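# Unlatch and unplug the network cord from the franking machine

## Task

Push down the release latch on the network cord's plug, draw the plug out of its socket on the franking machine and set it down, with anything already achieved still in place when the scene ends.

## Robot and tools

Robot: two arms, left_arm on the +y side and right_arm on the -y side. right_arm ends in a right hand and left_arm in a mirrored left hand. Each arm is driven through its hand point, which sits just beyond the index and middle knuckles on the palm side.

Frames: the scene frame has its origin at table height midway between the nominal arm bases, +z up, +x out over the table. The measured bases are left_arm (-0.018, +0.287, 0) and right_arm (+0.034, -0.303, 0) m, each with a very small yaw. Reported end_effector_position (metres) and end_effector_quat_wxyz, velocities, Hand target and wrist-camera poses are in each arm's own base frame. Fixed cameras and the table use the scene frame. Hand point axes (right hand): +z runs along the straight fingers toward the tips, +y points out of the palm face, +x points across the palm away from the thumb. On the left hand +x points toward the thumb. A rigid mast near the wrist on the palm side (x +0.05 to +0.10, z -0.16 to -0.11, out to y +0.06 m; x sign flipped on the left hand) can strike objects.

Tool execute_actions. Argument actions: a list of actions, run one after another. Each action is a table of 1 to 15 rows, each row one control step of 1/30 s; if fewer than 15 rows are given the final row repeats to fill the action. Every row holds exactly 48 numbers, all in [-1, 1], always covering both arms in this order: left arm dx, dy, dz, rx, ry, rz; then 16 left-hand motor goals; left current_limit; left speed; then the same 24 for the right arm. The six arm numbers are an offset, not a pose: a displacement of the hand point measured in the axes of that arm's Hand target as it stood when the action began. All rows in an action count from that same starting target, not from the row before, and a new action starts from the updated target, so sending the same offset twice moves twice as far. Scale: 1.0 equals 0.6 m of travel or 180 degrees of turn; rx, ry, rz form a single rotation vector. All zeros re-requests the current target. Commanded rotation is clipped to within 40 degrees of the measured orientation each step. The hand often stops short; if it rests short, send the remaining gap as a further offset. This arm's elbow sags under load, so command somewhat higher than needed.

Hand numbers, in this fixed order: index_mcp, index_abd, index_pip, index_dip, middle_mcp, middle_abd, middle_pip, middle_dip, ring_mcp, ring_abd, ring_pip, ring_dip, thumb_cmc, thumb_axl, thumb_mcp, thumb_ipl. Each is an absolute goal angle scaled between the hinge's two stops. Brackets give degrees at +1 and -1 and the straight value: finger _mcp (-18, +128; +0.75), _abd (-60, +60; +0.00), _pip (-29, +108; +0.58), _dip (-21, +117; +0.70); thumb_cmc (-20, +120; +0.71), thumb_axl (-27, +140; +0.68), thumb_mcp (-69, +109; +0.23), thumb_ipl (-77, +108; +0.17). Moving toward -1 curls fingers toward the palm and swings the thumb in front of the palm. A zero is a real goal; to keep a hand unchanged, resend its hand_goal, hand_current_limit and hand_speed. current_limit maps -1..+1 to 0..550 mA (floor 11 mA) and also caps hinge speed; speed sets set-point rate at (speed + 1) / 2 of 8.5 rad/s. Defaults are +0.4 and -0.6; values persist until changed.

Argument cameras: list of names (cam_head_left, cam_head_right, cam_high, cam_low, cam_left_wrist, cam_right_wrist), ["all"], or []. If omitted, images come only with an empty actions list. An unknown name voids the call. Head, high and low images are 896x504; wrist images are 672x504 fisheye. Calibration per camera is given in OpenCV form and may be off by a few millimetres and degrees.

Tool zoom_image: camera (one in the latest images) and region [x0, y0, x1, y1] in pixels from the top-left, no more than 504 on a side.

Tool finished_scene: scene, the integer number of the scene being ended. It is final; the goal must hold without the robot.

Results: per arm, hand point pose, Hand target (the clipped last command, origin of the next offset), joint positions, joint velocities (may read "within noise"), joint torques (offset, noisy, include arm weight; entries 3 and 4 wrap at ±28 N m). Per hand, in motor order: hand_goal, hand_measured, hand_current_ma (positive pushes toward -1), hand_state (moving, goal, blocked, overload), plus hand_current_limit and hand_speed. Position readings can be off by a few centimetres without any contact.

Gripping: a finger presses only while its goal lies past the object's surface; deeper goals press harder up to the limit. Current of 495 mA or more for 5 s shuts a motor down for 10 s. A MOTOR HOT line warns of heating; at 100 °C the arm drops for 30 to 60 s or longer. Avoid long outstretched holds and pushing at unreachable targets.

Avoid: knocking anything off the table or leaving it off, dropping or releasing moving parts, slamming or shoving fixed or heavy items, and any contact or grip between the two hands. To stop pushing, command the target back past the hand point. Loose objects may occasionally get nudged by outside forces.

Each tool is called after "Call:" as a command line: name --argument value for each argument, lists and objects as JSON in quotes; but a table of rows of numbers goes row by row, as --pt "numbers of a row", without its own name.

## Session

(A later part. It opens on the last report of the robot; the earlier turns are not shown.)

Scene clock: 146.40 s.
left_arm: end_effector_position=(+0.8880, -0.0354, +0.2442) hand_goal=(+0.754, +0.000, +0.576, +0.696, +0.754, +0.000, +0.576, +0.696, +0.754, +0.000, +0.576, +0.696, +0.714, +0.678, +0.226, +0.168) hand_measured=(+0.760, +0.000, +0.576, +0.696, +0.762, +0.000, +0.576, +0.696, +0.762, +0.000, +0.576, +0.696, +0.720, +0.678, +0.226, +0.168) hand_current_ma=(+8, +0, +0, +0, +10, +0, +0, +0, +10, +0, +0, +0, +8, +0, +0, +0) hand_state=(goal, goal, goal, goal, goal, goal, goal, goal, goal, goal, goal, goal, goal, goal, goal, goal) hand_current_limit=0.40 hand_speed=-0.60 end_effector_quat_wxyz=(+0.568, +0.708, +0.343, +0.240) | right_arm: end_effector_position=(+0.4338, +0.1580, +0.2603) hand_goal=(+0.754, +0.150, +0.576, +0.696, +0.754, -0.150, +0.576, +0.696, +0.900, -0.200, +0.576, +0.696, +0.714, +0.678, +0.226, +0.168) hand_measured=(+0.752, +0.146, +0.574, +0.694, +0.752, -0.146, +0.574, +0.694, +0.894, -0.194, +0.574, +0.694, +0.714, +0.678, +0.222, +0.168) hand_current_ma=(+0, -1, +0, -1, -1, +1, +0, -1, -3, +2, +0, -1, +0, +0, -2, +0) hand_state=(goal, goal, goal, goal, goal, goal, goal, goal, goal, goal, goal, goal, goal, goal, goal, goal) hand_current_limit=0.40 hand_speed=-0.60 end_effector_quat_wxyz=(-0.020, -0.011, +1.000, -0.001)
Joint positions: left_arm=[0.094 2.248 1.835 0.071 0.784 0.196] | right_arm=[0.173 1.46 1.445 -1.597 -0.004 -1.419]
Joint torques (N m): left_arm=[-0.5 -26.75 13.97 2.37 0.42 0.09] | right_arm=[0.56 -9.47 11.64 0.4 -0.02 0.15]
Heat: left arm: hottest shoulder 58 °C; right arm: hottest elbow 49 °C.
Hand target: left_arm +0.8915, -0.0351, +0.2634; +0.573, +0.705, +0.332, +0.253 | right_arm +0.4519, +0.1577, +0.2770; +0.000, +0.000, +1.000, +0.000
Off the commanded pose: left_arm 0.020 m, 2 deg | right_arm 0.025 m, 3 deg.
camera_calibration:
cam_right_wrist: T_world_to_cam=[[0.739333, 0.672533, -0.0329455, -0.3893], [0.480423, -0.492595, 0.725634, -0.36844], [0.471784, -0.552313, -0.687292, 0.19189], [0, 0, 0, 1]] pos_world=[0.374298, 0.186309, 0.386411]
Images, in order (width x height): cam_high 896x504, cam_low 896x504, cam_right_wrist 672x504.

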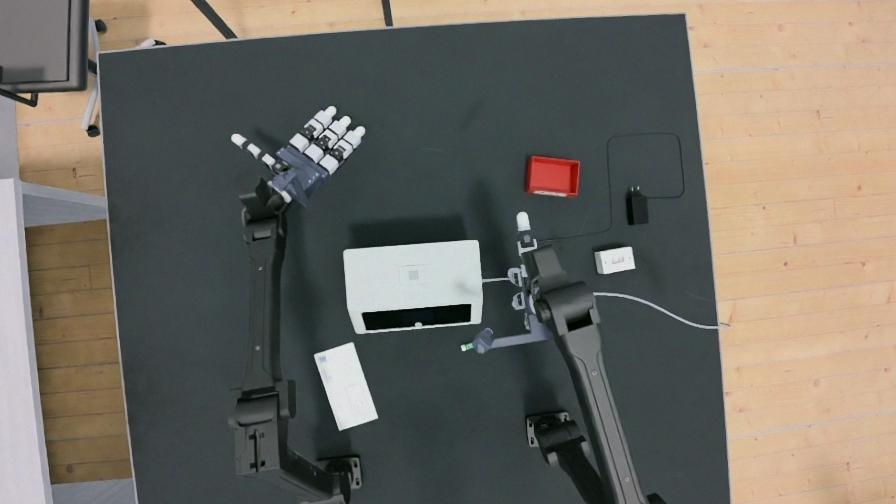

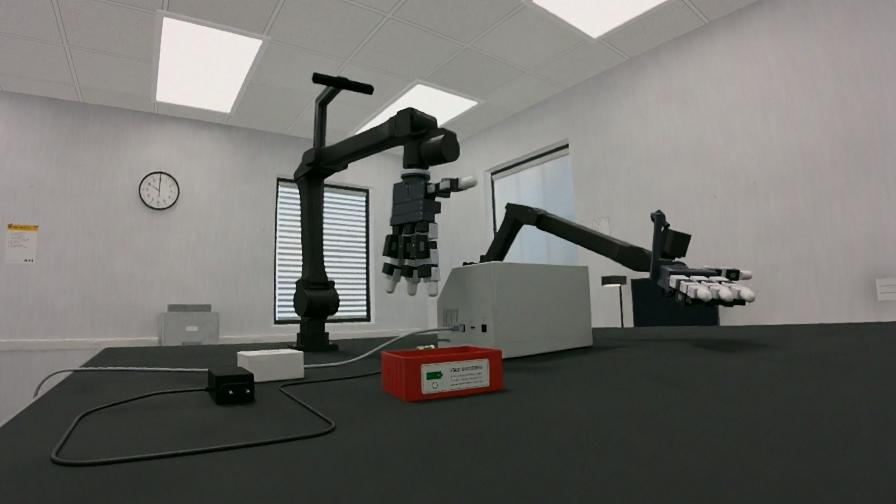

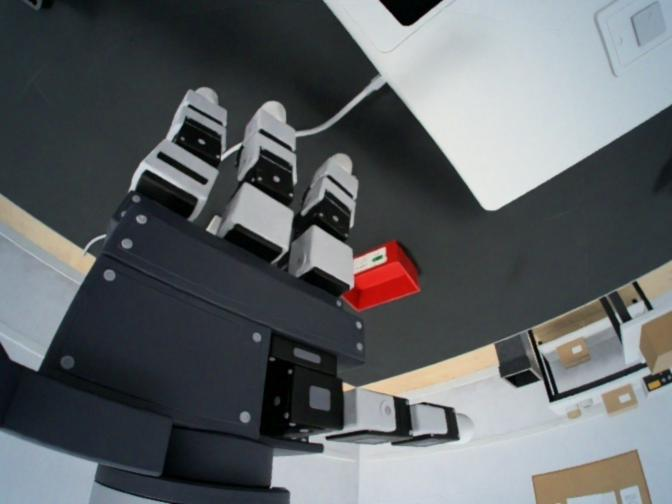

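Call:
execute_actions --actions '[[[0,0,0,0,0,0,0.754,0,0.576,0.696,0.754,0,0.576,0.696,0.754,0,0.576,0.696,0.714,0.678,0.226,0.168,0.4,-0.6,-0.043,0.037,0.042,-0.0556,0,0,0.754,0.15,0.576,0.696,0.754,-0.15,0.576,0.696,0.9,-0.2,0.576,0.696,0.714,0.678,0.226,0.168,0.4,-0.6]]]' --cameras '["cam_right_wrist","cam_low"]'

Call:
zoom_image --camera "cam_right_wrist" --region '[240, 20, 400, 140]'

Call:
zoom_image --camera "cam_low" --region '[370, 230, 510, 350]'

Scene clock: 158.87 s.
left_arm: end_effector_position=(+0.8880, -0.0354, +0.2442) hand_goal=(+0.754, +0.000, +0.576, +0.696, +0.754, +0.000, +0.576, +0.696, +0.754, +0.000, +0.576, +0.696, +0.714, +0.678, +0.226, +0.168) hand_measured=(+0.760, +0.000, +0.576, +0.696, +0.762, +0.000, +0.576, +0.696, +0.762, +0.000, +0.576, +0.696, +0.720, +0.678, +0.226, +0.168) hand_current_ma=(+8, +0, +0, +0, +10, +0, +0, +0, +10, +0, +0, +0, +8, +0, +0, +0) hand_state=(goal, goal, goal, goal, goal, goal, goal, goal, goal, goal, goal, goal, goal, goal, goal, goal) hand_current_limit=0.40 hand_speed=-0.60 end_effector_quat_wxyz=(+0.568, +0.708, +0.343, +0.240) | right_arm: end_effector_position=(+0.4701, +0.1816, +0.2462) hand_goal=(+0.754, +0.150, +0.576, +0.696, +0.754, -0.150, +0.576, +0.696, +0.900, -0.200, +0.576, +0.696, +0.714, +0.678, +0.226, +0.168) hand_measured=(+0.754, +0.146, +0.574, +0.694, +0.754, -0.146, +0.574, +0.694, +0.898, -0.196, +0.574, +0.694, +0.714, +0.678, +0.222, +0.168) hand_current_ma=(+0, -1, +0, -1, +0, +1, +0, -1, -1, +1, +0, -1, +0, +0, -2, +0) hand_state=(goal, goal, goal, goal, goal, goal, goal, goal, goal, goal, goal, goal, goal, goal, goal, goal) hand_current_limit=0.40 hand_speed=-0.60 end_effector_quat_wxyz=(-0.011, +0.000, +0.996, +0.083)
Joint positions: left_arm=[0.094 2.248 1.835 0.071 0.784 0.196] | right_arm=[0.153 1.534 1.445 -1.479 -0.168 -1.419]
Joint torques (N m): left_arm=[-0.56 -26.81 13.97 2.37 0.42 0.09] | right_arm=[0.38 -10.7 8.96 0.87 -0.5 0.01]
Heat: left arm: hottest shoulder 58 °C; right arm: hottest elbow 52 °C.
Hand target: left_arm +0.8915, -0.0351, +0.2634; +0.573, +0.705, +0.332, +0.253 | right_arm +0.4777, +0.1799, +0.2518; +0.000, +0.000, +0.996, +0.087
Off the commanded pose: left_arm 0.020 m, 2 deg | right_arm 0.010 m, 1 deg.
camera_calibration:
cam_right_wrist: T_world_to_cam=[[0.754764, 0.64955, 0.0917371, -0.466217], [0.45546, -0.619529, 0.639328, -0.30799], [0.472109, -0.440759, -0.763442, 0.176554], [0, 0, 0, 1]] pos_world=[0.408808, 0.189841, 0.374465]
Images, in order (width x height): cam_low 896x504, cam_right_wrist 672x504.

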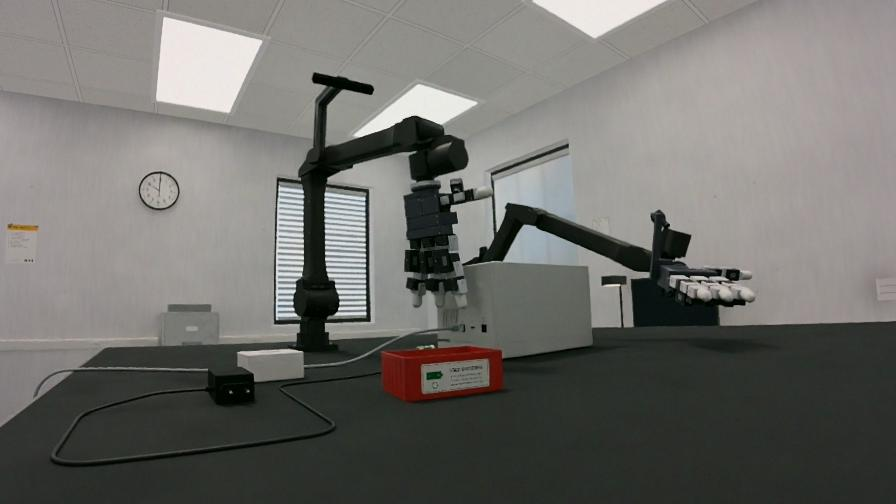

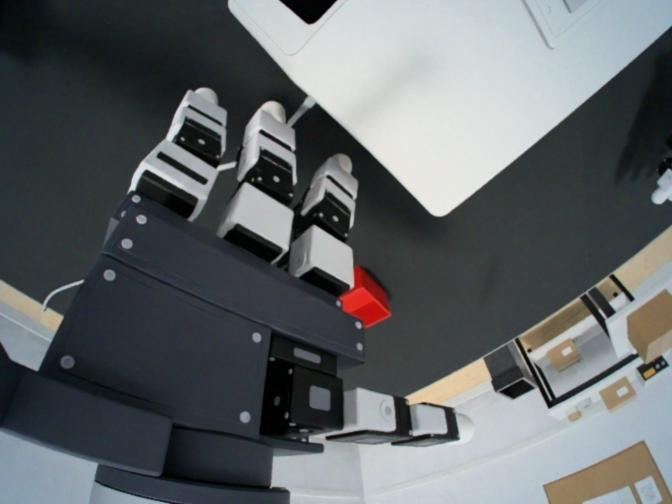

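Scaled by 3.150 from the camera's 672x504 image, which has a finer 960x720 frame.

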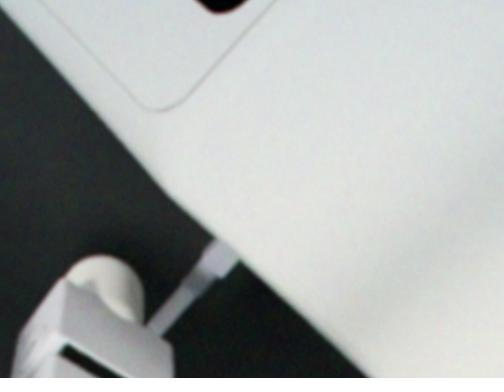

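Scaled by 3.600 from the camera's 896x504 image, which has a finer 1280x720 frame.

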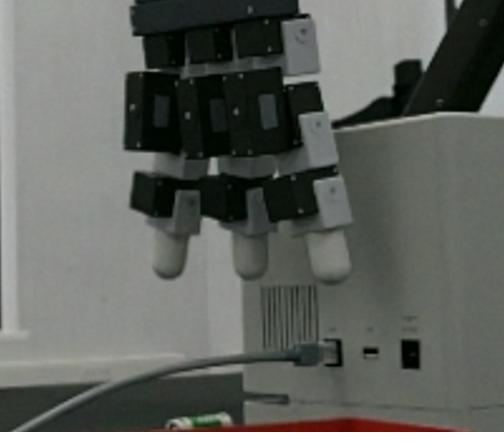

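Call:
execute_actions --actions '[[[0,0,0,0,0,0,0.754,0,0.576,0.696,0.754,0,0.576,0.696,0.754,0,0.576,0.696,0.714,0.678,0.226,0.168,0.4,-0.6,0.0162,-0.0083,0.0495,0,0,0,0.754,0.15,0.576,0.696,0.754,-0.15,0.576,0.696,0.9,-0.2,0.576,0.696,0.714,0.678,0.226,0.168,0.4,-0.6]]]' --cameras '["cam_right_wrist"]'

Call:
zoom_image --camera "cam_right_wrist" --region '[240, 20, 400, 140]'

Scene clock: 165.17 s.
left_arm: end_effector_position=(+0.8880, -0.0354, +0.2442) hand_goal=(+0.754, +0.000, +0.576, +0.696, +0.754, +0.000, +0.576, +0.696, +0.754, +0.000, +0.576, +0.696, +0.714, +0.678, +0.226, +0.168) hand_measured=(+0.760, +0.000, +0.576, +0.696, +0.762, +0.000, +0.576, +0.696, +0.762, +0.000, +0.576, +0.696, +0.720, +0.678, +0.226, +0.168) hand_current_ma=(+8, +0, +0, +0, +10, +0, +0, +0, +10, +0, +0, +0, +8, +0, +0, +0) hand_state=(goal, goal, goal, goal, goal, goal, goal, goal, goal, goal, goal, goal, goal, goal, goal, goal) hand_current_limit=0.40 hand_speed=-0.60 end_effector_quat_wxyz=(+0.568, +0.708, +0.343, +0.240) | right_arm: end_effector_position=(+0.4634, +0.1807, +0.2121) hand_goal=(+0.754, +0.150, +0.576, +0.696, +0.754, -0.150, +0.576, +0.696, +0.900, -0.200, +0.576, +0.696, +0.714, +0.678, +0.226, +0.168) hand_measured=(+0.754, +0.148, +0.574, +0.694, +0.754, -0.146, +0.574, +0.694, +0.898, -0.196, +0.574, +0.694, +0.714, +0.678, +0.222, +0.168) hand_current_ma=(+0, -1, +0, -1, +0, +1, +0, -1, -1, +1, +0, -1, +0, +0, -2, +0) hand_state=(goal, goal, goal, goal, goal, goal, goal, goal, goal, goal, goal, goal, goal, goal, goal, goal) hand_current_limit=0.40 hand_speed=-0.60 end_effector_quat_wxyz=(-0.015, +0.000, +0.996, +0.083)
Joint positions: left_arm=[0.094 2.248 1.835 0.071 0.784 0.196] | right_arm=[0.153 1.533 1.355 -1.397 -0.168 -1.419]
Joint torques (N m): left_arm=[-0.5 -26.75 13.96 2.36 0.42 0.09] | right_arm=[0.67 -12.04 8.25 0.85 -0.49 0.05]
Heat: left arm: hottest shoulder 58 °C; right arm: hottest elbow 51 °C.
Hand target: left_arm +0.8915, -0.0351, +0.2634; +0.573, +0.705, +0.332, +0.253 | right_arm +0.4680, +0.1801, +0.2217; +0.000, +0.000, +0.996, +0.087
Off the commanded pose: left_arm 0.020 m, 2 deg | right_arm 0.011 m, 2 deg.
camera_calibration:
cam_right_wrist: T_world_to_cam=[[0.75545, 0.649601, 0.0855198, -0.456484], [0.460274, -0.619048, 0.636339, -0.285371], [0.466307, -0.44136, -0.766655, 0.156715], [0, 0, 0, 1]] pos_world=[0.403123, 0.189042, 0.340777]
Images, in order (width x height): cam_right_wrist 672x504.

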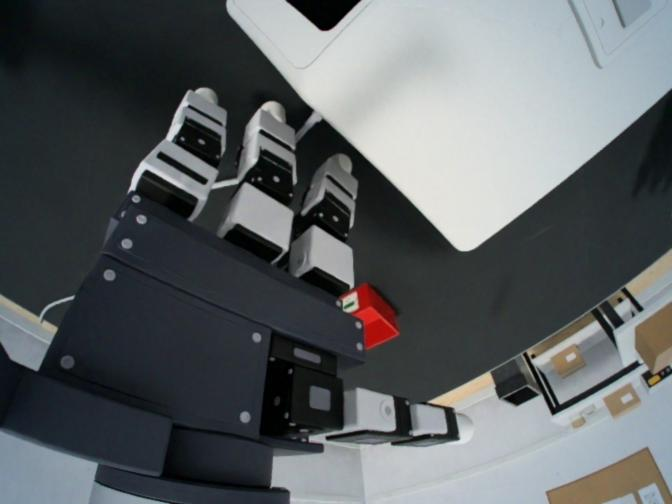

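Scaled by 3.150 from the camera's 672x504 image, which has a finer 960x720 frame.

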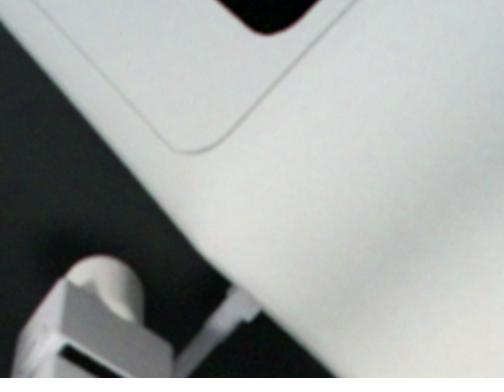

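Call:
execute_actions --actions '[[[0,0,0,0,0,0,0.754,0,0.576,0.696,0.754,0,0.576,0.696,0.754,0,0.576,0.696,0.714,0.678,0.226,0.168,0.4,-0.6,0.005,-0.061,-0.01,-0.03,0,0,0.754,0.15,0.576,0.696,0.754,-0.15,0.576,0.696,0.9,-0.2,0.576,0.696,0.714,0.678,0.226,0.168,0.4,-0.6]],[[0,0,0,0,0,0,0.754,0,0.576,0.696,0.754,0,0.576,0.696,0.754,0,0.576,0.696,0.714,0.678,0.226,0.168,0.4,-0.6,0.005,0,0.019,-0.0533,0,0,0.754,0.15,0.576,0.696,0.754,-0.15,0.576,0.696,0.9,-0.2,0.576,0.696,0.714,0.678,0.226,0.168,0.4,-0.6]]]' --cameras '["cam_right_wrist","cam_low","cam_head_right"]'

Call:
zoom_image --camera "cam_right_wrist" --region '[240, 40, 400, 160]'

Call:
zoom_image --camera "cam_low" --region '[370, 230, 510, 350]'

Scene clock: 172.43 s.
left_arm: end_effector_position=(+0.8880, -0.0354, +0.2442) hand_goal=(+0.754, +0.000, +0.576, +0.696, +0.754, +0.000, +0.576, +0.696, +0.754, +0.000, +0.576, +0.696, +0.714, +0.678, +0.226, +0.168) hand_measured=(+0.760, +0.000, +0.576, +0.696, +0.762, +0.000, +0.576, +0.696, +0.762, +0.000, +0.576, +0.696, +0.720, +0.678, +0.226, +0.168) hand_current_ma=(+8, +0, +0, +0, +10, +0, +0, +0, +10, +0, +0, +0, +8, +0, +0, +0) hand_state=(goal, goal, goal, goal, goal, goal, goal, goal, goal, goal, goal, goal, goal, goal, goal, goal) hand_current_limit=0.40 hand_speed=-0.60 end_effector_quat_wxyz=(+0.568, +0.708, +0.343, +0.240) | right_arm: end_effector_position=(+0.4590, +0.1478, +0.2044) hand_goal=(+0.754, +0.150, +0.576, +0.696, +0.754, -0.150, +0.576, +0.696, +0.900, -0.200, +0.576, +0.696, +0.714, +0.678, +0.226, +0.168) hand_measured=(+0.756, +0.148, +0.574, +0.694, +0.756, -0.146, +0.574, +0.694, +0.900, -0.196, +0.574, +0.694, +0.716, +0.678, +0.222, +0.168) hand_current_ma=(+0, -1, +0, -1, +0, +1, +0, -1, +0, +1, +0, -1, +0, +0, -2, +0) hand_state=(goal, goal, goal, goal, goal, goal, goal, goal, goal, goal, goal, goal, goal, goal, goal, goal) hand_current_limit=0.40 hand_speed=-0.60 end_effector_quat_wxyz=(-0.013, +0.008, +0.977, +0.214)
Joint positions: left_arm=[0.094 2.248 1.835 0.071 0.784 0.196] | right_arm=[-0.003 1.531 1.238 -1.303 -0.431 -1.563]
Joint torques (N m): left_arm=[-0.56 -26.81 13.97 2.37 0.42 0.08] | right_arm=[0.5 -11.34 7.84 0.8 -0.81 -0.11]
Heat: left arm: hottest shoulder 59 °C; right arm: hottest elbow 50 °C.
Hand target: left_arm +0.8915, -0.0351, +0.2634; +0.573, +0.705, +0.332, +0.253 | right_arm +0.4621, +0.1460, +0.2103; +0.000, +0.000, +0.976, +0.216
Off the commanded pose: left_arm 0.020 m, 2 deg | right_arm 0.007 m, 2 deg.
camera_calibration:
cam_right_wrist: T_world_to_cam=[[0.767681, 0.589313, 0.251745, -0.461884], [0.445267, -0.773046, 0.451816, -0.231482], [0.460871, -0.234757, -0.855855, 0.128467], [0, 0, 0, 1]] pos_world=[0.398445, 0.123407, 0.330813]
Images, in order (width x height): cam_head_right 896x504, cam_low 896x504, cam_right_wrist 672x504.

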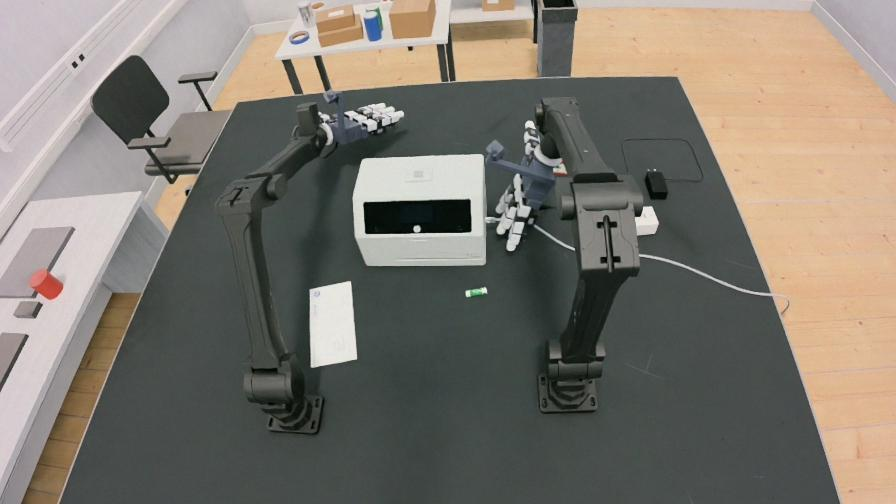

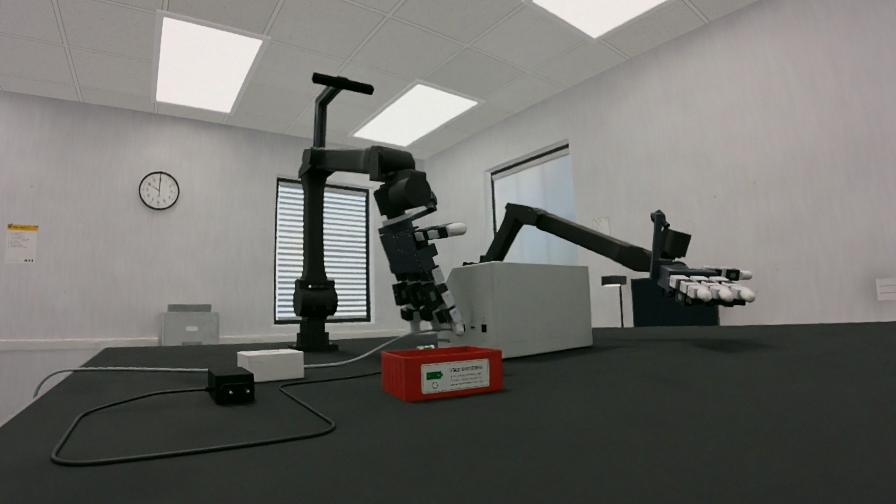

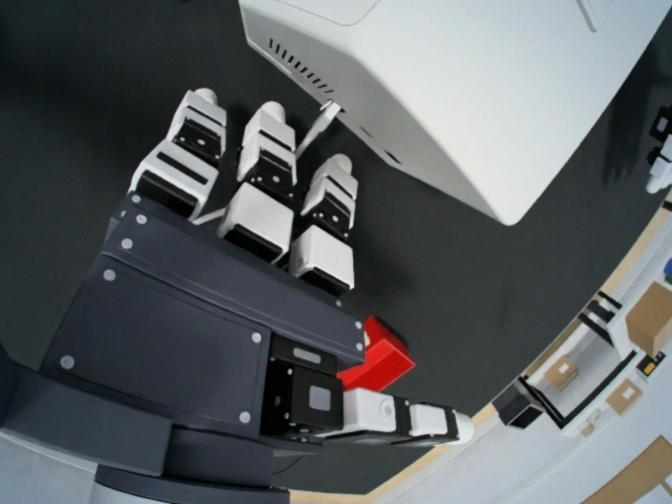

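Scaled by 3.150 from the camera's 672x504 image, which has a finer 960x720 frame.

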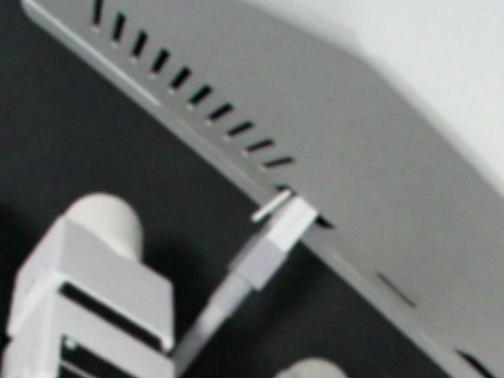

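Scaled by 3.600 from the camera's 896x504 image, which has a finer 1280x720 frame.

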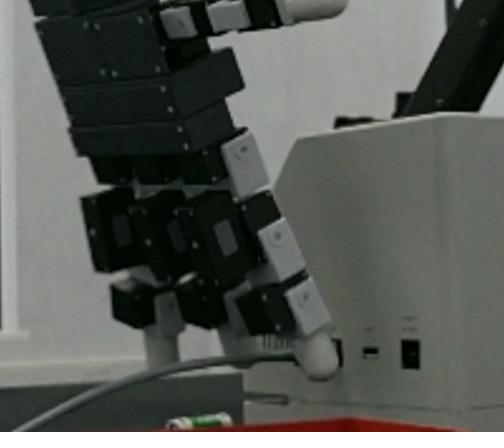

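Call:
execute_actions --actions '[[[0,0,0,0,0,0,0.754,0,0.576,0.696,0.754,0,0.576,0.696,0.754,0,0.576,0.696,0.714,0.678,0.226,0.168,0.4,-0.6,-0.0067,0.005,0.038,0,0,0,0.754,0.15,0.576,0.696,0.754,-0.15,0.576,0.696,0.9,-0.2,0.576,0.696,0.714,0.678,0.226,0.168,0.4,-0.6]],[[0,0,0,0,0,0,0.754,0,0.576,0.696,0.754,0,0.576,0.696,0.754,0,0.576,0.696,0.714,0.678,0.226,0.168,0.4,-0.6,0,0.0248,0.0065,0,0,0,0.754,0.15,0.576,0.696,0.754,-0.15,0.576,0.696,0.9,-0.2,0.576,0.696,0.714,0.678,0.226,0.168,0.4,-0.6]]]' --cameras '["cam_right_wrist","cam_low","cam_head_right"]'

Call:
zoom_image --camera "cam_right_wrist" --region '[240, 70, 400, 190]'

Call:
zoom_image --camera "cam_low" --region '[410, 280, 510, 355]'

Call:
zoom_image --camera "cam_head_right" --region '[460, 170, 560, 260]'

Scene clock: 180.50 s.
left_arm: end_effector_position=(+0.8880, -0.0354, +0.2442) hand_goal=(+0.754, +0.000, +0.576, +0.696, +0.754, +0.000, +0.576, +0.696, +0.754, +0.000, +0.576, +0.696, +0.714, +0.678, +0.226, +0.168) hand_measured=(+0.760, +0.000, +0.576, +0.696, +0.762, +0.000, +0.576, +0.696, +0.762, +0.000, +0.576, +0.696, +0.720, +0.678, +0.226, +0.168) hand_current_ma=(+8, +0, +0, +0, +10, +0, +0, +0, +10, +0, +0, +0, +8, +0, +0, +0) hand_state=(goal, goal, goal, goal, goal, goal, goal, goal, goal, goal, goal, goal, goal, goal, goal, goal) hand_current_limit=0.40 hand_speed=-0.60 end_effector_quat_wxyz=(+0.568, +0.708, +0.343, +0.240) | right_arm: end_effector_position=(+0.4601, +0.1717, +0.1954) hand_goal=(+0.754, +0.150, +0.576, +0.696, +0.754, -0.150, +0.576, +0.696, +0.900, -0.200, +0.576, +0.696, +0.714, +0.678, +0.226, +0.168) hand_measured=(+0.756, +0.148, +0.574, +0.694, +0.756, -0.146, +0.574, +0.694, +0.900, -0.196, +0.574, +0.694, +0.716, +0.678, +0.222, +0.168) hand_current_ma=(+0, -1, +0, -1, +1, +1, +0, -1, +0, +1, +0, -1, +0, +0, -2, +0) hand_state=(goal, goal, goal, goal, goal, goal, goal, goal, goal, goal, goal, goal, goal, goal, goal, goal) hand_current_limit=0.40 hand_speed=-0.60 end_effector_quat_wxyz=(-0.001, -0.006, +0.977, +0.215)
Joint positions: left_arm=[0.094 2.248 1.835 0.071 0.784 0.196] | right_arm=[0.05 1.534 1.213 -1.232 -0.433 -1.529]
Joint torques (N m): left_arm=[-0.56 -26.81 13.97 2.37 0.42 0.08] | right_arm=[1.14 -10.17 7.91 0.88 -0.74 0.17]
Heat: left arm: hottest shoulder 59 °C; right arm: hottest elbow 49 °C.
Hand target: left_arm +0.8915, -0.0351, +0.2634; +0.573, +0.705, +0.332, +0.253 | right_arm +0.4660, +0.1737, +0.1938; +0.000, +0.000, +0.976, +0.216
Off the commanded pose: left_arm 0.020 m, 2 deg | right_arm 0.006 m, 1 deg.
camera_calibration:
cam_right_wrist: T_world_to_cam=[[0.746996, 0.604897, 0.275858, -0.472288], [0.448116, -0.76462, 0.463193, -0.214426], [0.491111, -0.222387, -0.842232, 0.107164], [0, 0, 0, 1]] pos_world=[0.396255, 0.145562, 0.319862]
Images, in order (width x height): cam_head_right 896x504, cam_low 896x504, cam_right_wrist 672x504.

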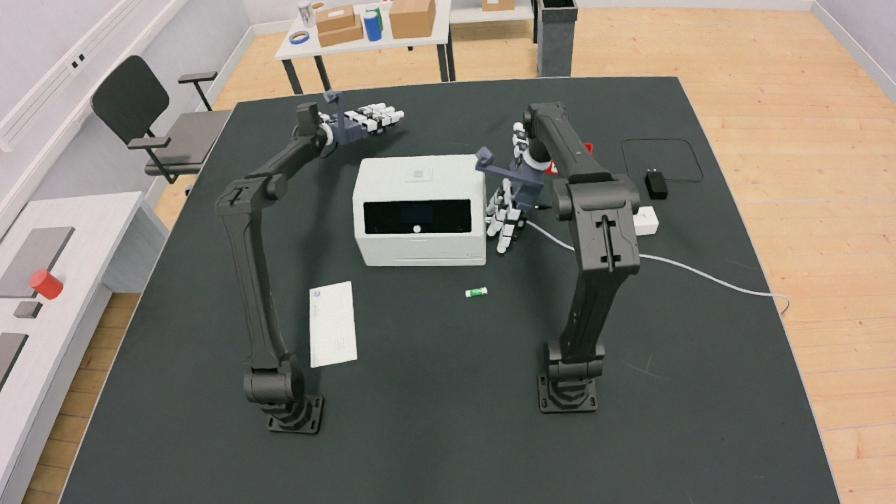

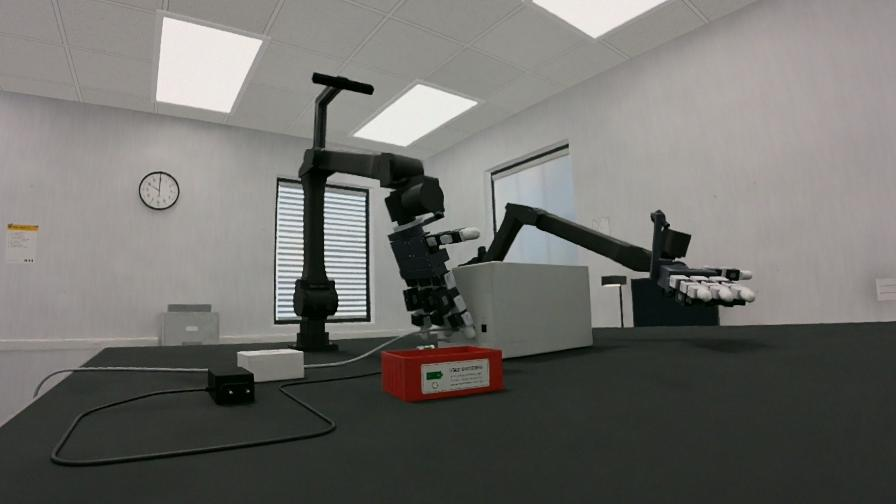

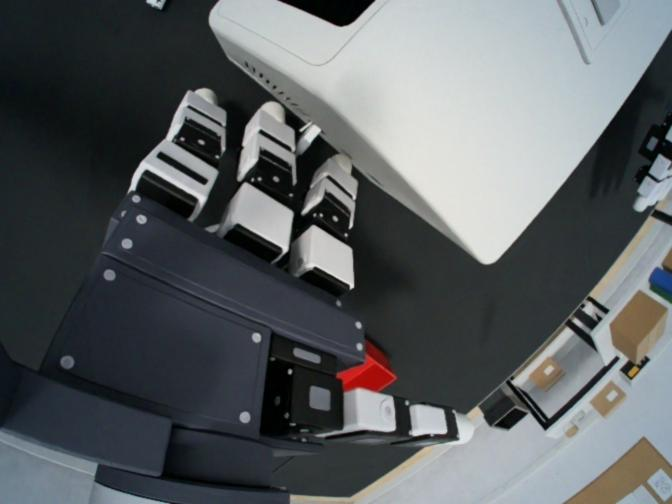

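Scaled by 3.150 from the camera's 672x504 image, which has a finer 960x720 frame.

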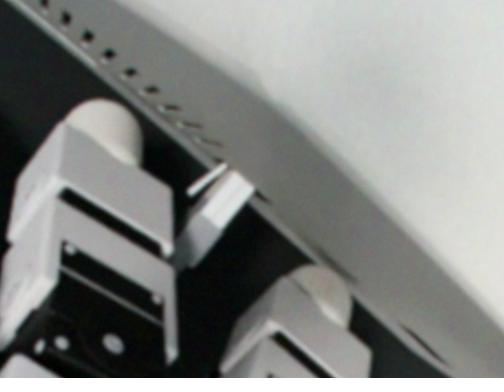

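Scaled by 5.040 from the camera's 896x504 image, which has a finer 1280x720 frame.

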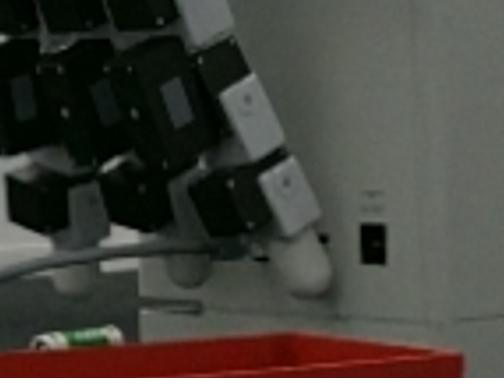

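Scaled by 5.040 from the camera's 896x504 image, which has a finer 1280x720 frame.

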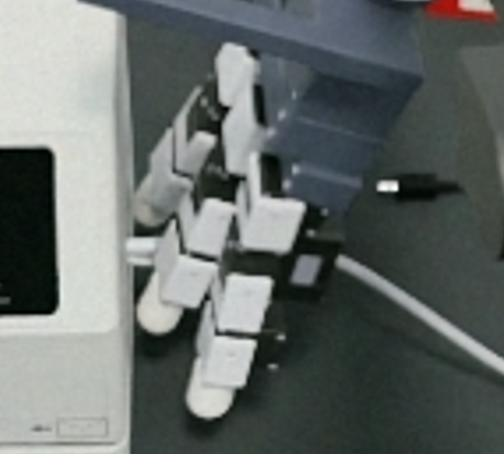

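Call:
execute_actions --actions '[[[0,0,0,0,0,0,0.754,0,0.576,0.696,0.754,0,0.576,0.696,0.754,0,0.576,0.696,0.714,0.678,0.226,0.168,0.4,-0.6,0,0,0.0125,0,0,0,0.754,0.15,0.576,0.696,0.754,-0.15,0.576,0.696,0.9,-0.2,0.576,0.696,0.714,0.678,0.226,0.168,0.4,-0.6]]]' --cameras '["cam_right_wrist","cam_low"]'

Call:
zoom_image --camera "cam_right_wrist" --region '[260, 90, 360, 165]'

Call:
zoom_image --camera "cam_low" --region '[430, 300, 490, 345]'

Scene clock: 189.60 s.
left_arm: end_effector_position=(+0.8880, -0.0354, +0.2442) hand_goal=(+0.754, +0.000, +0.576, +0.696, +0.754, +0.000, +0.576, +0.696, +0.754, +0.000, +0.576, +0.696, +0.714, +0.678, +0.226, +0.168) hand_measured=(+0.760, +0.000, +0.576, +0.696, +0.762, +0.000, +0.576, +0.696, +0.762, +0.000, +0.576, +0.696, +0.720, +0.678, +0.226, +0.168) hand_current_ma=(+8, +0, +0, +0, +10, +0, +0, +0, +10, +0, +0, +0, +8, +0, +0, +0) hand_state=(goal, goal, goal, goal, goal, goal, goal, goal, goal, goal, goal, goal, goal, goal, goal, goal) hand_current_limit=0.40 hand_speed=-0.60 end_effector_quat_wxyz=(+0.568, +0.708, +0.343, +0.240) | right_arm: end_effector_position=(+0.4617, +0.1730, +0.1918) hand_goal=(+0.754, +0.150, +0.576, +0.696, +0.754, -0.150, +0.576, +0.696, +0.900, -0.200, +0.576, +0.696, +0.714, +0.678, +0.226, +0.168) hand_measured=(+0.756, +0.148, +0.574, +0.694, +0.756, -0.146, +0.574, +0.694, +0.900, -0.196, +0.574, +0.694, +0.716, +0.678, +0.222, +0.168) hand_current_ma=(+0, -1, +0, -1, +1, +1, +0, -1, +0, +1, +0, -1, +0, +0, -2, +0) hand_state=(goal, goal, goal, goal, goal, goal, goal, goal, goal, goal, goal, goal, goal, goal, goal, goal) hand_current_limit=0.40 hand_speed=-0.60 end_effector_quat_wxyz=(+0.003, -0.004, +0.977, +0.215)
Joint positions: left_arm=[0.094 2.248 1.835 0.071 0.784 0.196] | right_arm=[0.053 1.535 1.205 -1.211 -0.433 -1.52]
Joint torques (N m): left_arm=[-0.56 -26.75 13.96 2.36 0.42 0.09] | right_arm=[1.44 -9.93 7.64 0.91 -0.73 0.2]
Heat: left arm: hottest shoulder 59 °C; right arm: hottest elbow 47 °C.
Hand target: left_arm +0.8915, -0.0351, +0.2634; +0.573, +0.705, +0.332, +0.253 | right_arm +0.4660, +0.1768, +0.1869; +0.000, +0.000, +0.976, +0.216
Off the commanded pose: left_arm 0.020 m, 2 deg | right_arm 0.008 m, 1 deg.
camera_calibration:
cam_right_wrist: T_world_to_cam=[[0.747742, 0.601344, 0.281544, -0.474162], [0.441322, -0.766907, 0.465928, -0.209434], [0.496101, -0.224142, -0.838835, 0.101058], [0, 0, 0, 1]] pos_world=[0.396844, 0.147169, 0.315849]
Images, in order (width x height): cam_low 896x504, cam_right_wrist 672x504.

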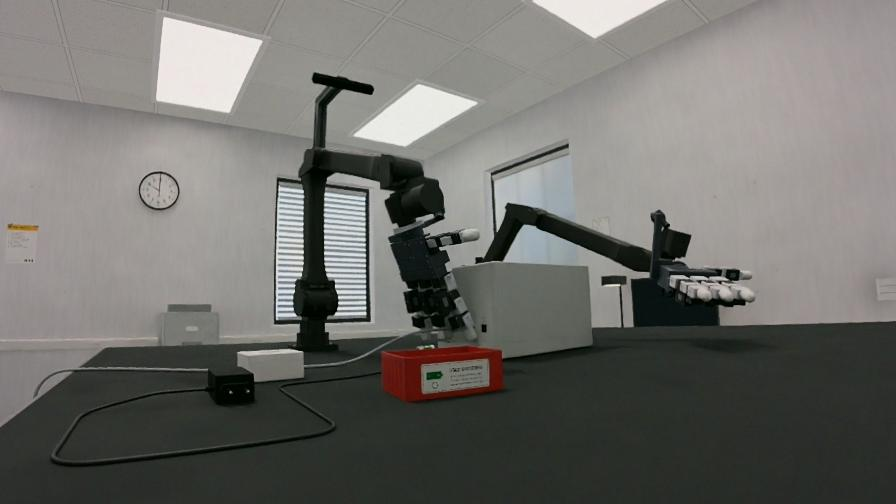

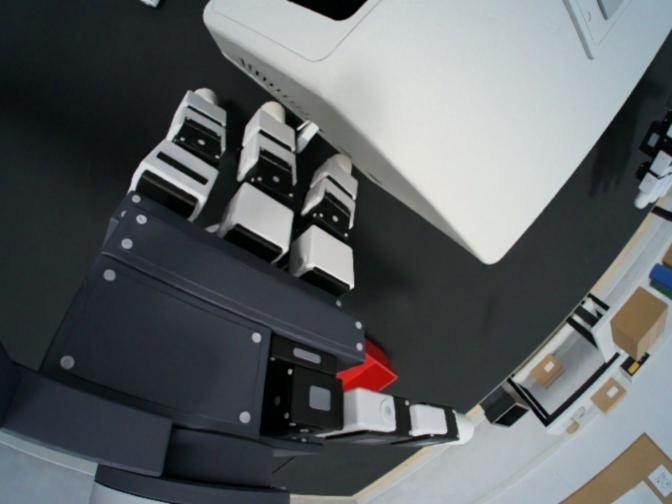

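Scaled by 5.040 from the camera's 672x504 image, which has a finer 960x720 frame.

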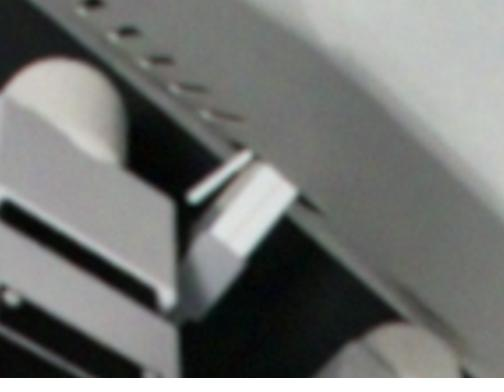

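Scaled by 8.400 from the camera's 896x504 image, which has a finer 1280x720 frame.

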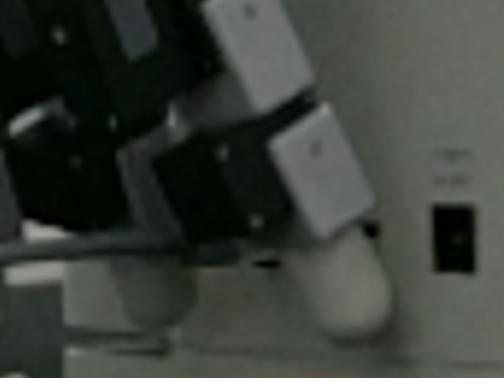

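Call:
execute_actions --actions '[[[0,0,0,0,0,0,0.754,0,0.576,0.696,0.754,0,0.576,0.696,0.754,0,0.576,0.696,0.714,0.678,0.226,0.168,0.4,-0.6,0.0125,0.0148,-0.0292,0,0,0,0.754,0.15,0.576,0.696,0.754,-0.15,0.576,0.696,0.9,-0.2,0.576,0.696,0.714,0.678,0.226,0.168,0.4,-0.6]]]' --cameras '["cam_right_wrist","cam_low","cam_head_right","cam_high"]'

Call:
zoom_image --camera "cam_right_wrist" --region '[260, 90, 360, 165]'

Call:
zoom_image --camera "cam_low" --region '[430, 300, 490, 345]'

Call:
zoom_image --camera "cam_head_right" --region '[465, 190, 525, 235]'

Scene clock: 197.73 s.
left_arm: end_effector_position=(+0.8880, -0.0354, +0.2442) hand_goal=(+0.754, +0.000, +0.576, +0.696, +0.754, +0.000, +0.576, +0.696, +0.754, +0.000, +0.576, +0.696, +0.714, +0.678, +0.226, +0.168) hand_measured=(+0.760, +0.000, +0.576, +0.696, +0.762, +0.000, +0.576, +0.696, +0.762, +0.000, +0.576, +0.696, +0.720, +0.678, +0.226, +0.168) hand_current_ma=(+8, +0, +0, +0, +10, +0, +0, +0, +10, +0, +0, +0, +8, +0, +0, +0) hand_state=(goal, goal, goal, goal, goal, goal, goal, goal, goal, goal, goal, goal, goal, goal, goal, goal) hand_current_limit=0.40 hand_speed=-0.60 end_effector_quat_wxyz=(+0.568, +0.708, +0.343, +0.240) | right_arm: end_effector_position=(+0.4562, +0.1732, +0.1909) hand_goal=(+0.754, +0.150, +0.576, +0.696, +0.754, -0.150, +0.576, +0.696, +0.900, -0.200, +0.576, +0.696, +0.714, +0.678, +0.226, +0.168) hand_measured=(+0.756, +0.148, +0.574, +0.694, +0.756, -0.146, +0.574, +0.694, +0.900, -0.196, +0.574, +0.694, +0.716, +0.678, +0.222, +0.168) hand_current_ma=(+0, -1, +0, -1, +1, +1, +0, -1, +0, +1, +0, -1, +0, +0, -2, +0) hand_state=(goal, goal, goal, goal, goal, goal, goal, goal, goal, goal, goal, goal, goal, goal, goal, goal) hand_current_limit=0.40 hand_speed=-0.60 end_effector_quat_wxyz=(-0.011, +0.000, +0.977, +0.214)
Joint positions: left_arm=[0.094 2.248 1.835 0.071 0.784 0.196] | right_arm=[0.054 1.535 1.205 -1.239 -0.433 -1.517]
Joint torques (N m): left_arm=[-0.56 -26.81 13.96 2.36 0.42 0.08] | right_arm=[1.49 -12.4 8.55 0.25 -0.74 0.19]
Heat: left arm: hottest shoulder 59 °C; right arm: hottest elbow 46 °C.
Hand target: left_arm +0.8915, -0.0351, +0.2634; +0.573, +0.705, +0.332, +0.253 | right_arm +0.4586, +0.1774, +0.2066; +0.000, +0.000, +0.976, +0.216
Off the commanded pose: left_arm 0.020 m, 2 deg | right_arm 0.016 m, 1 deg.
camera_calibration:
cam_right_wrist: T_world_to_cam=[[0.756652, 0.600584, 0.258412, -0.46941], [0.453678, -0.766886, 0.453941, -0.209889], [0.470802, -0.226239, -0.852738, 0.117649], [0, 0, 0, 1]] pos_world=[0.395012, 0.147576, 0.316902]
Images, in order (width x height): cam_head_right 896x504, cam_high 896x504, cam_low 896x504, cam_right_wrist 672x504.

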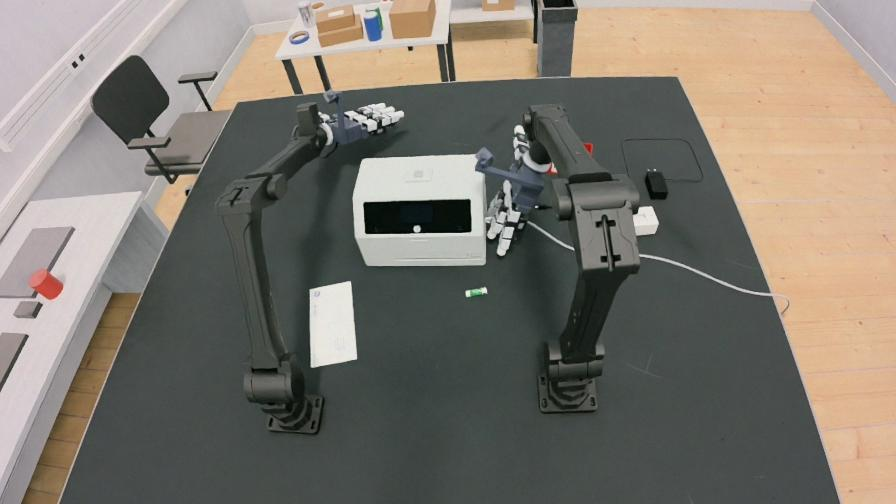

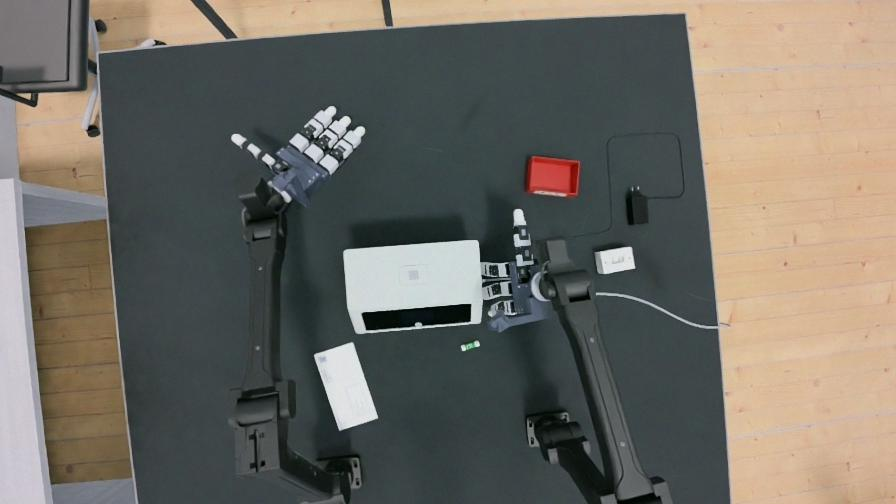

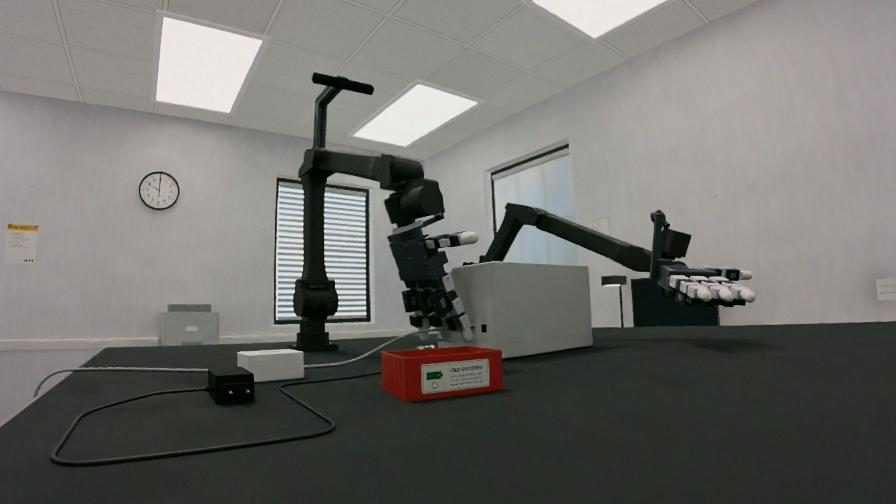

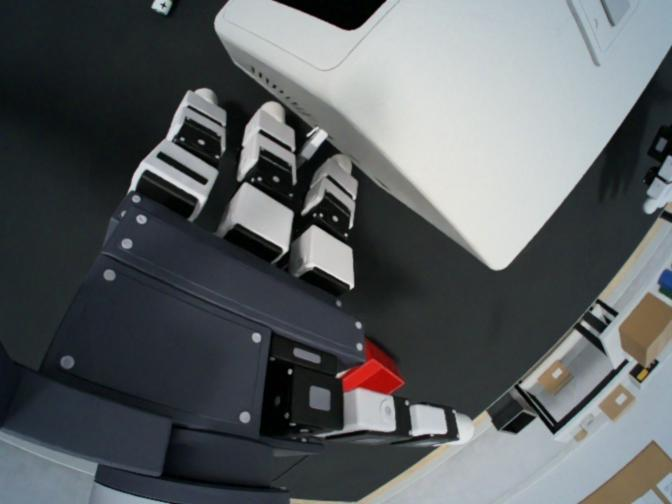

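Scaled by 5.040 from the camera's 672x504 image, which has a finer 960x720 frame.

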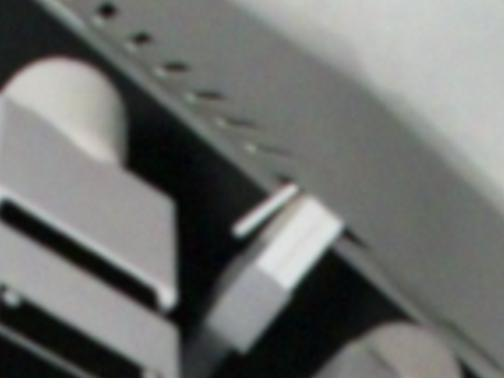

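Scaled by 8.400 from the camera's 896x504 image, which has a finer 1280x720 frame.

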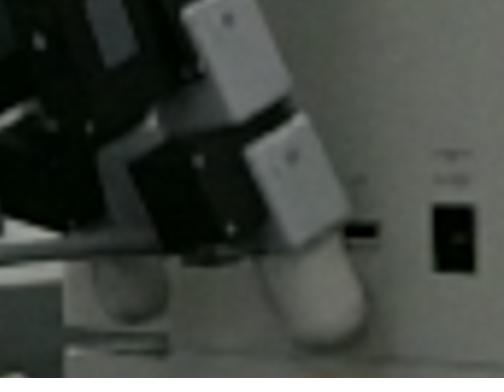

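Scaled by 8.400 from the camera's 896x504 image, which has a finer 1280x720 frame.

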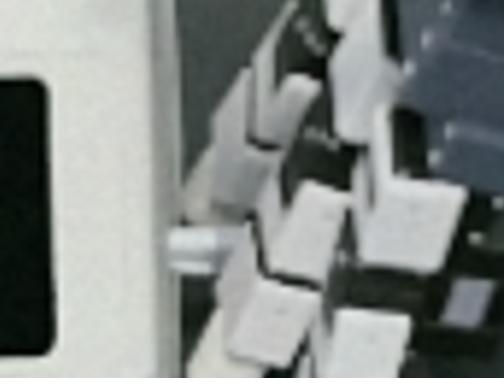

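Call:
execute_actions --actions '[[[0,0,0,0,0,0,0.754,0,0.576,0.696,0.754,0,0.576,0.696,0.754,0,0.576,0.696,0.714,0.678,0.226,0.168,0.4,-0.6,0,0.0099,-0.0212,0,0,0,0.754,0.15,0.576,0.696,0.754,-0.15,0.576,0.696,0.9,-0.2,0.576,0.696,0.714,0.678,0.226,0.168,0.4,-0.6]]]' --cameras '["cam_right_wrist","cam_low"]'

Call:
zoom_image --camera "cam_right_wrist" --region '[260, 90, 360, 165]'

Call:
zoom_image --camera "cam_low" --region '[430, 300, 490, 345]'

Scene clock: 201.10 s.
left_arm: end_effector_position=(+0.8880, -0.0354, +0.2442) hand_goal=(+0.754, +0.000, +0.576, +0.696, +0.754, +0.000, +0.576, +0.696, +0.754, +0.000, +0.576, +0.696, +0.714, +0.678, +0.226, +0.168) hand_measured=(+0.760, +0.000, +0.576, +0.696, +0.762, +0.000, +0.576, +0.696, +0.762, +0.000, +0.576, +0.696, +0.720, +0.678, +0.226, +0.168) hand_current_ma=(+8, +0, +0, +0, +10, +0, +0, +0, +10, +0, +0, +0, +8, +0, +0, +0) hand_state=(goal, goal, goal, goal, goal, goal, goal, goal, goal, goal, goal, goal, goal, goal, goal, goal) hand_current_limit=0.40 hand_speed=-0.60 end_effector_quat_wxyz=(+0.568, +0.708, +0.343, +0.240) | right_arm: end_effector_position=(+0.4489, +0.1728, +0.1912) hand_goal=(+0.754, +0.150, +0.576, +0.696, +0.754, -0.150, +0.576, +0.696, +0.900, -0.200, +0.576, +0.696, +0.714, +0.678, +0.226, +0.168) hand_measured=(+0.756, +0.148, +0.574, +0.694, +0.756, -0.146, +0.574, +0.694, +0.900, -0.196, +0.574, +0.694, +0.716, +0.678, +0.222, +0.168) hand_current_ma=(+0, -1, +0, -1, +1, +1, +0, -1, +0, +1, +0, -1, +0, +0, -2, +0) hand_state=(goal, goal, goal, goal, goal, goal, goal, goal, goal, goal, goal, goal, goal, goal, goal, goal) hand_current_limit=0.40 hand_speed=-0.60 end_effector_quat_wxyz=(-0.027, +0.003, +0.977, +0.213)
Joint positions: left_arm=[0.094 2.248 1.835 0.071 0.784 0.196] | right_arm=[0.054 1.533 1.205 -1.276 -0.433 -1.517]
Joint torques (N m): left_arm=[-0.56 -26.81 13.96 2.4 0.42 0.09] | right_arm=[1.49 -12.98 10.25 0.13 -0.76 0.18]
Heat: left arm: hottest shoulder 59 °C; right arm: hottest elbow 47 °C.
Hand target: left_arm +0.8915, -0.0351, +0.2634; +0.573, +0.705, +0.332, +0.253 | right_arm +0.4585, +0.1774, +0.2207; +0.000, +0.000, +0.976, +0.216
Off the commanded pose: left_arm 0.020 m, 2 deg | right_arm 0.031 m, 3 deg.
camera_calibration:
cam_right_wrist: T_world_to_cam=[[0.764987, 0.600978, 0.231559, -0.462405], [0.46876, -0.766108, 0.439708, -0.211101], [0.441654, -0.227825, -0.867777, 0.137434], [0, 0, 0, 1]] pos_world=[0.391991, 0.14748, 0.319159]
Images, in order (width x height): cam_low 896x504, cam_right_wrist 672x504.

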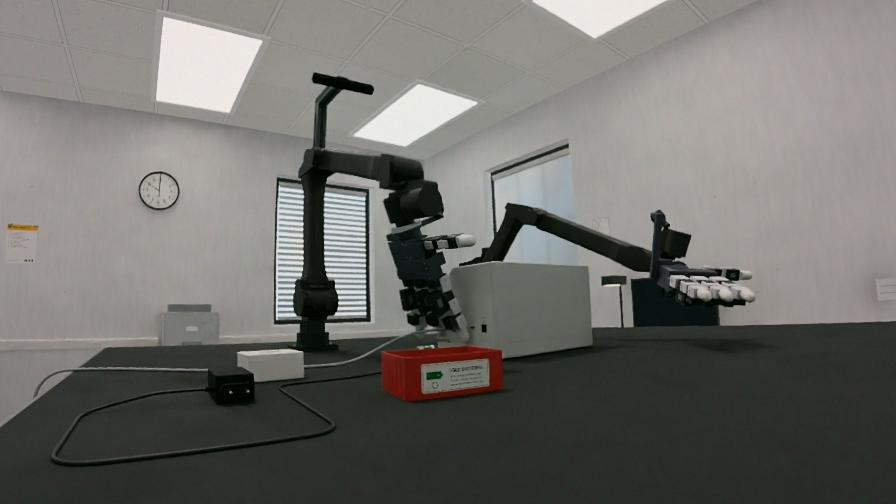

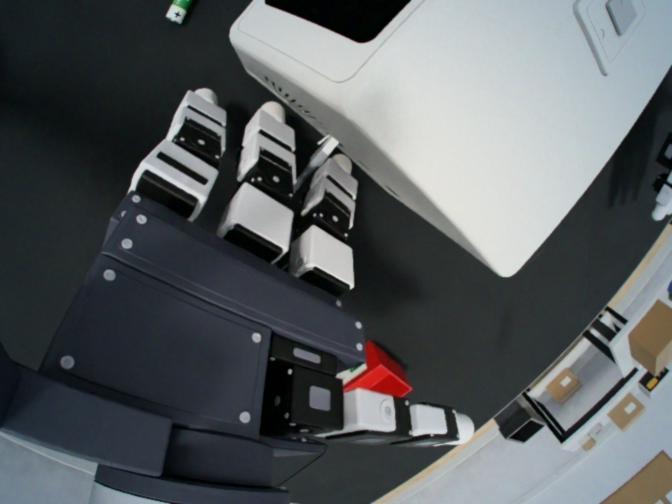

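Scaled by 5.040 from the camera's 672x504 image, which has a finer 960x720 frame.

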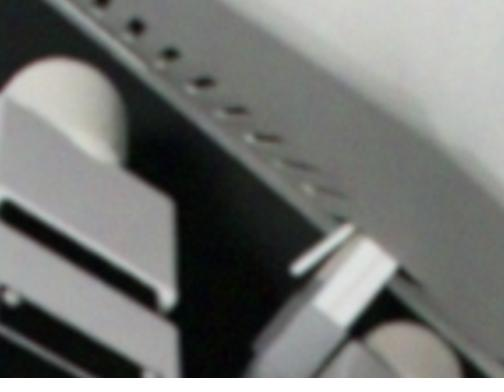

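Scaled by 8.400 from the camera's 896x504 image, which has a finer 1280x720 frame.

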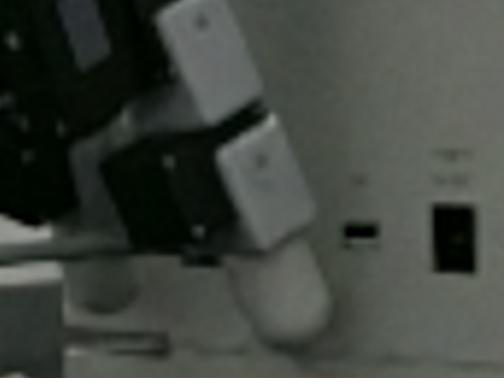

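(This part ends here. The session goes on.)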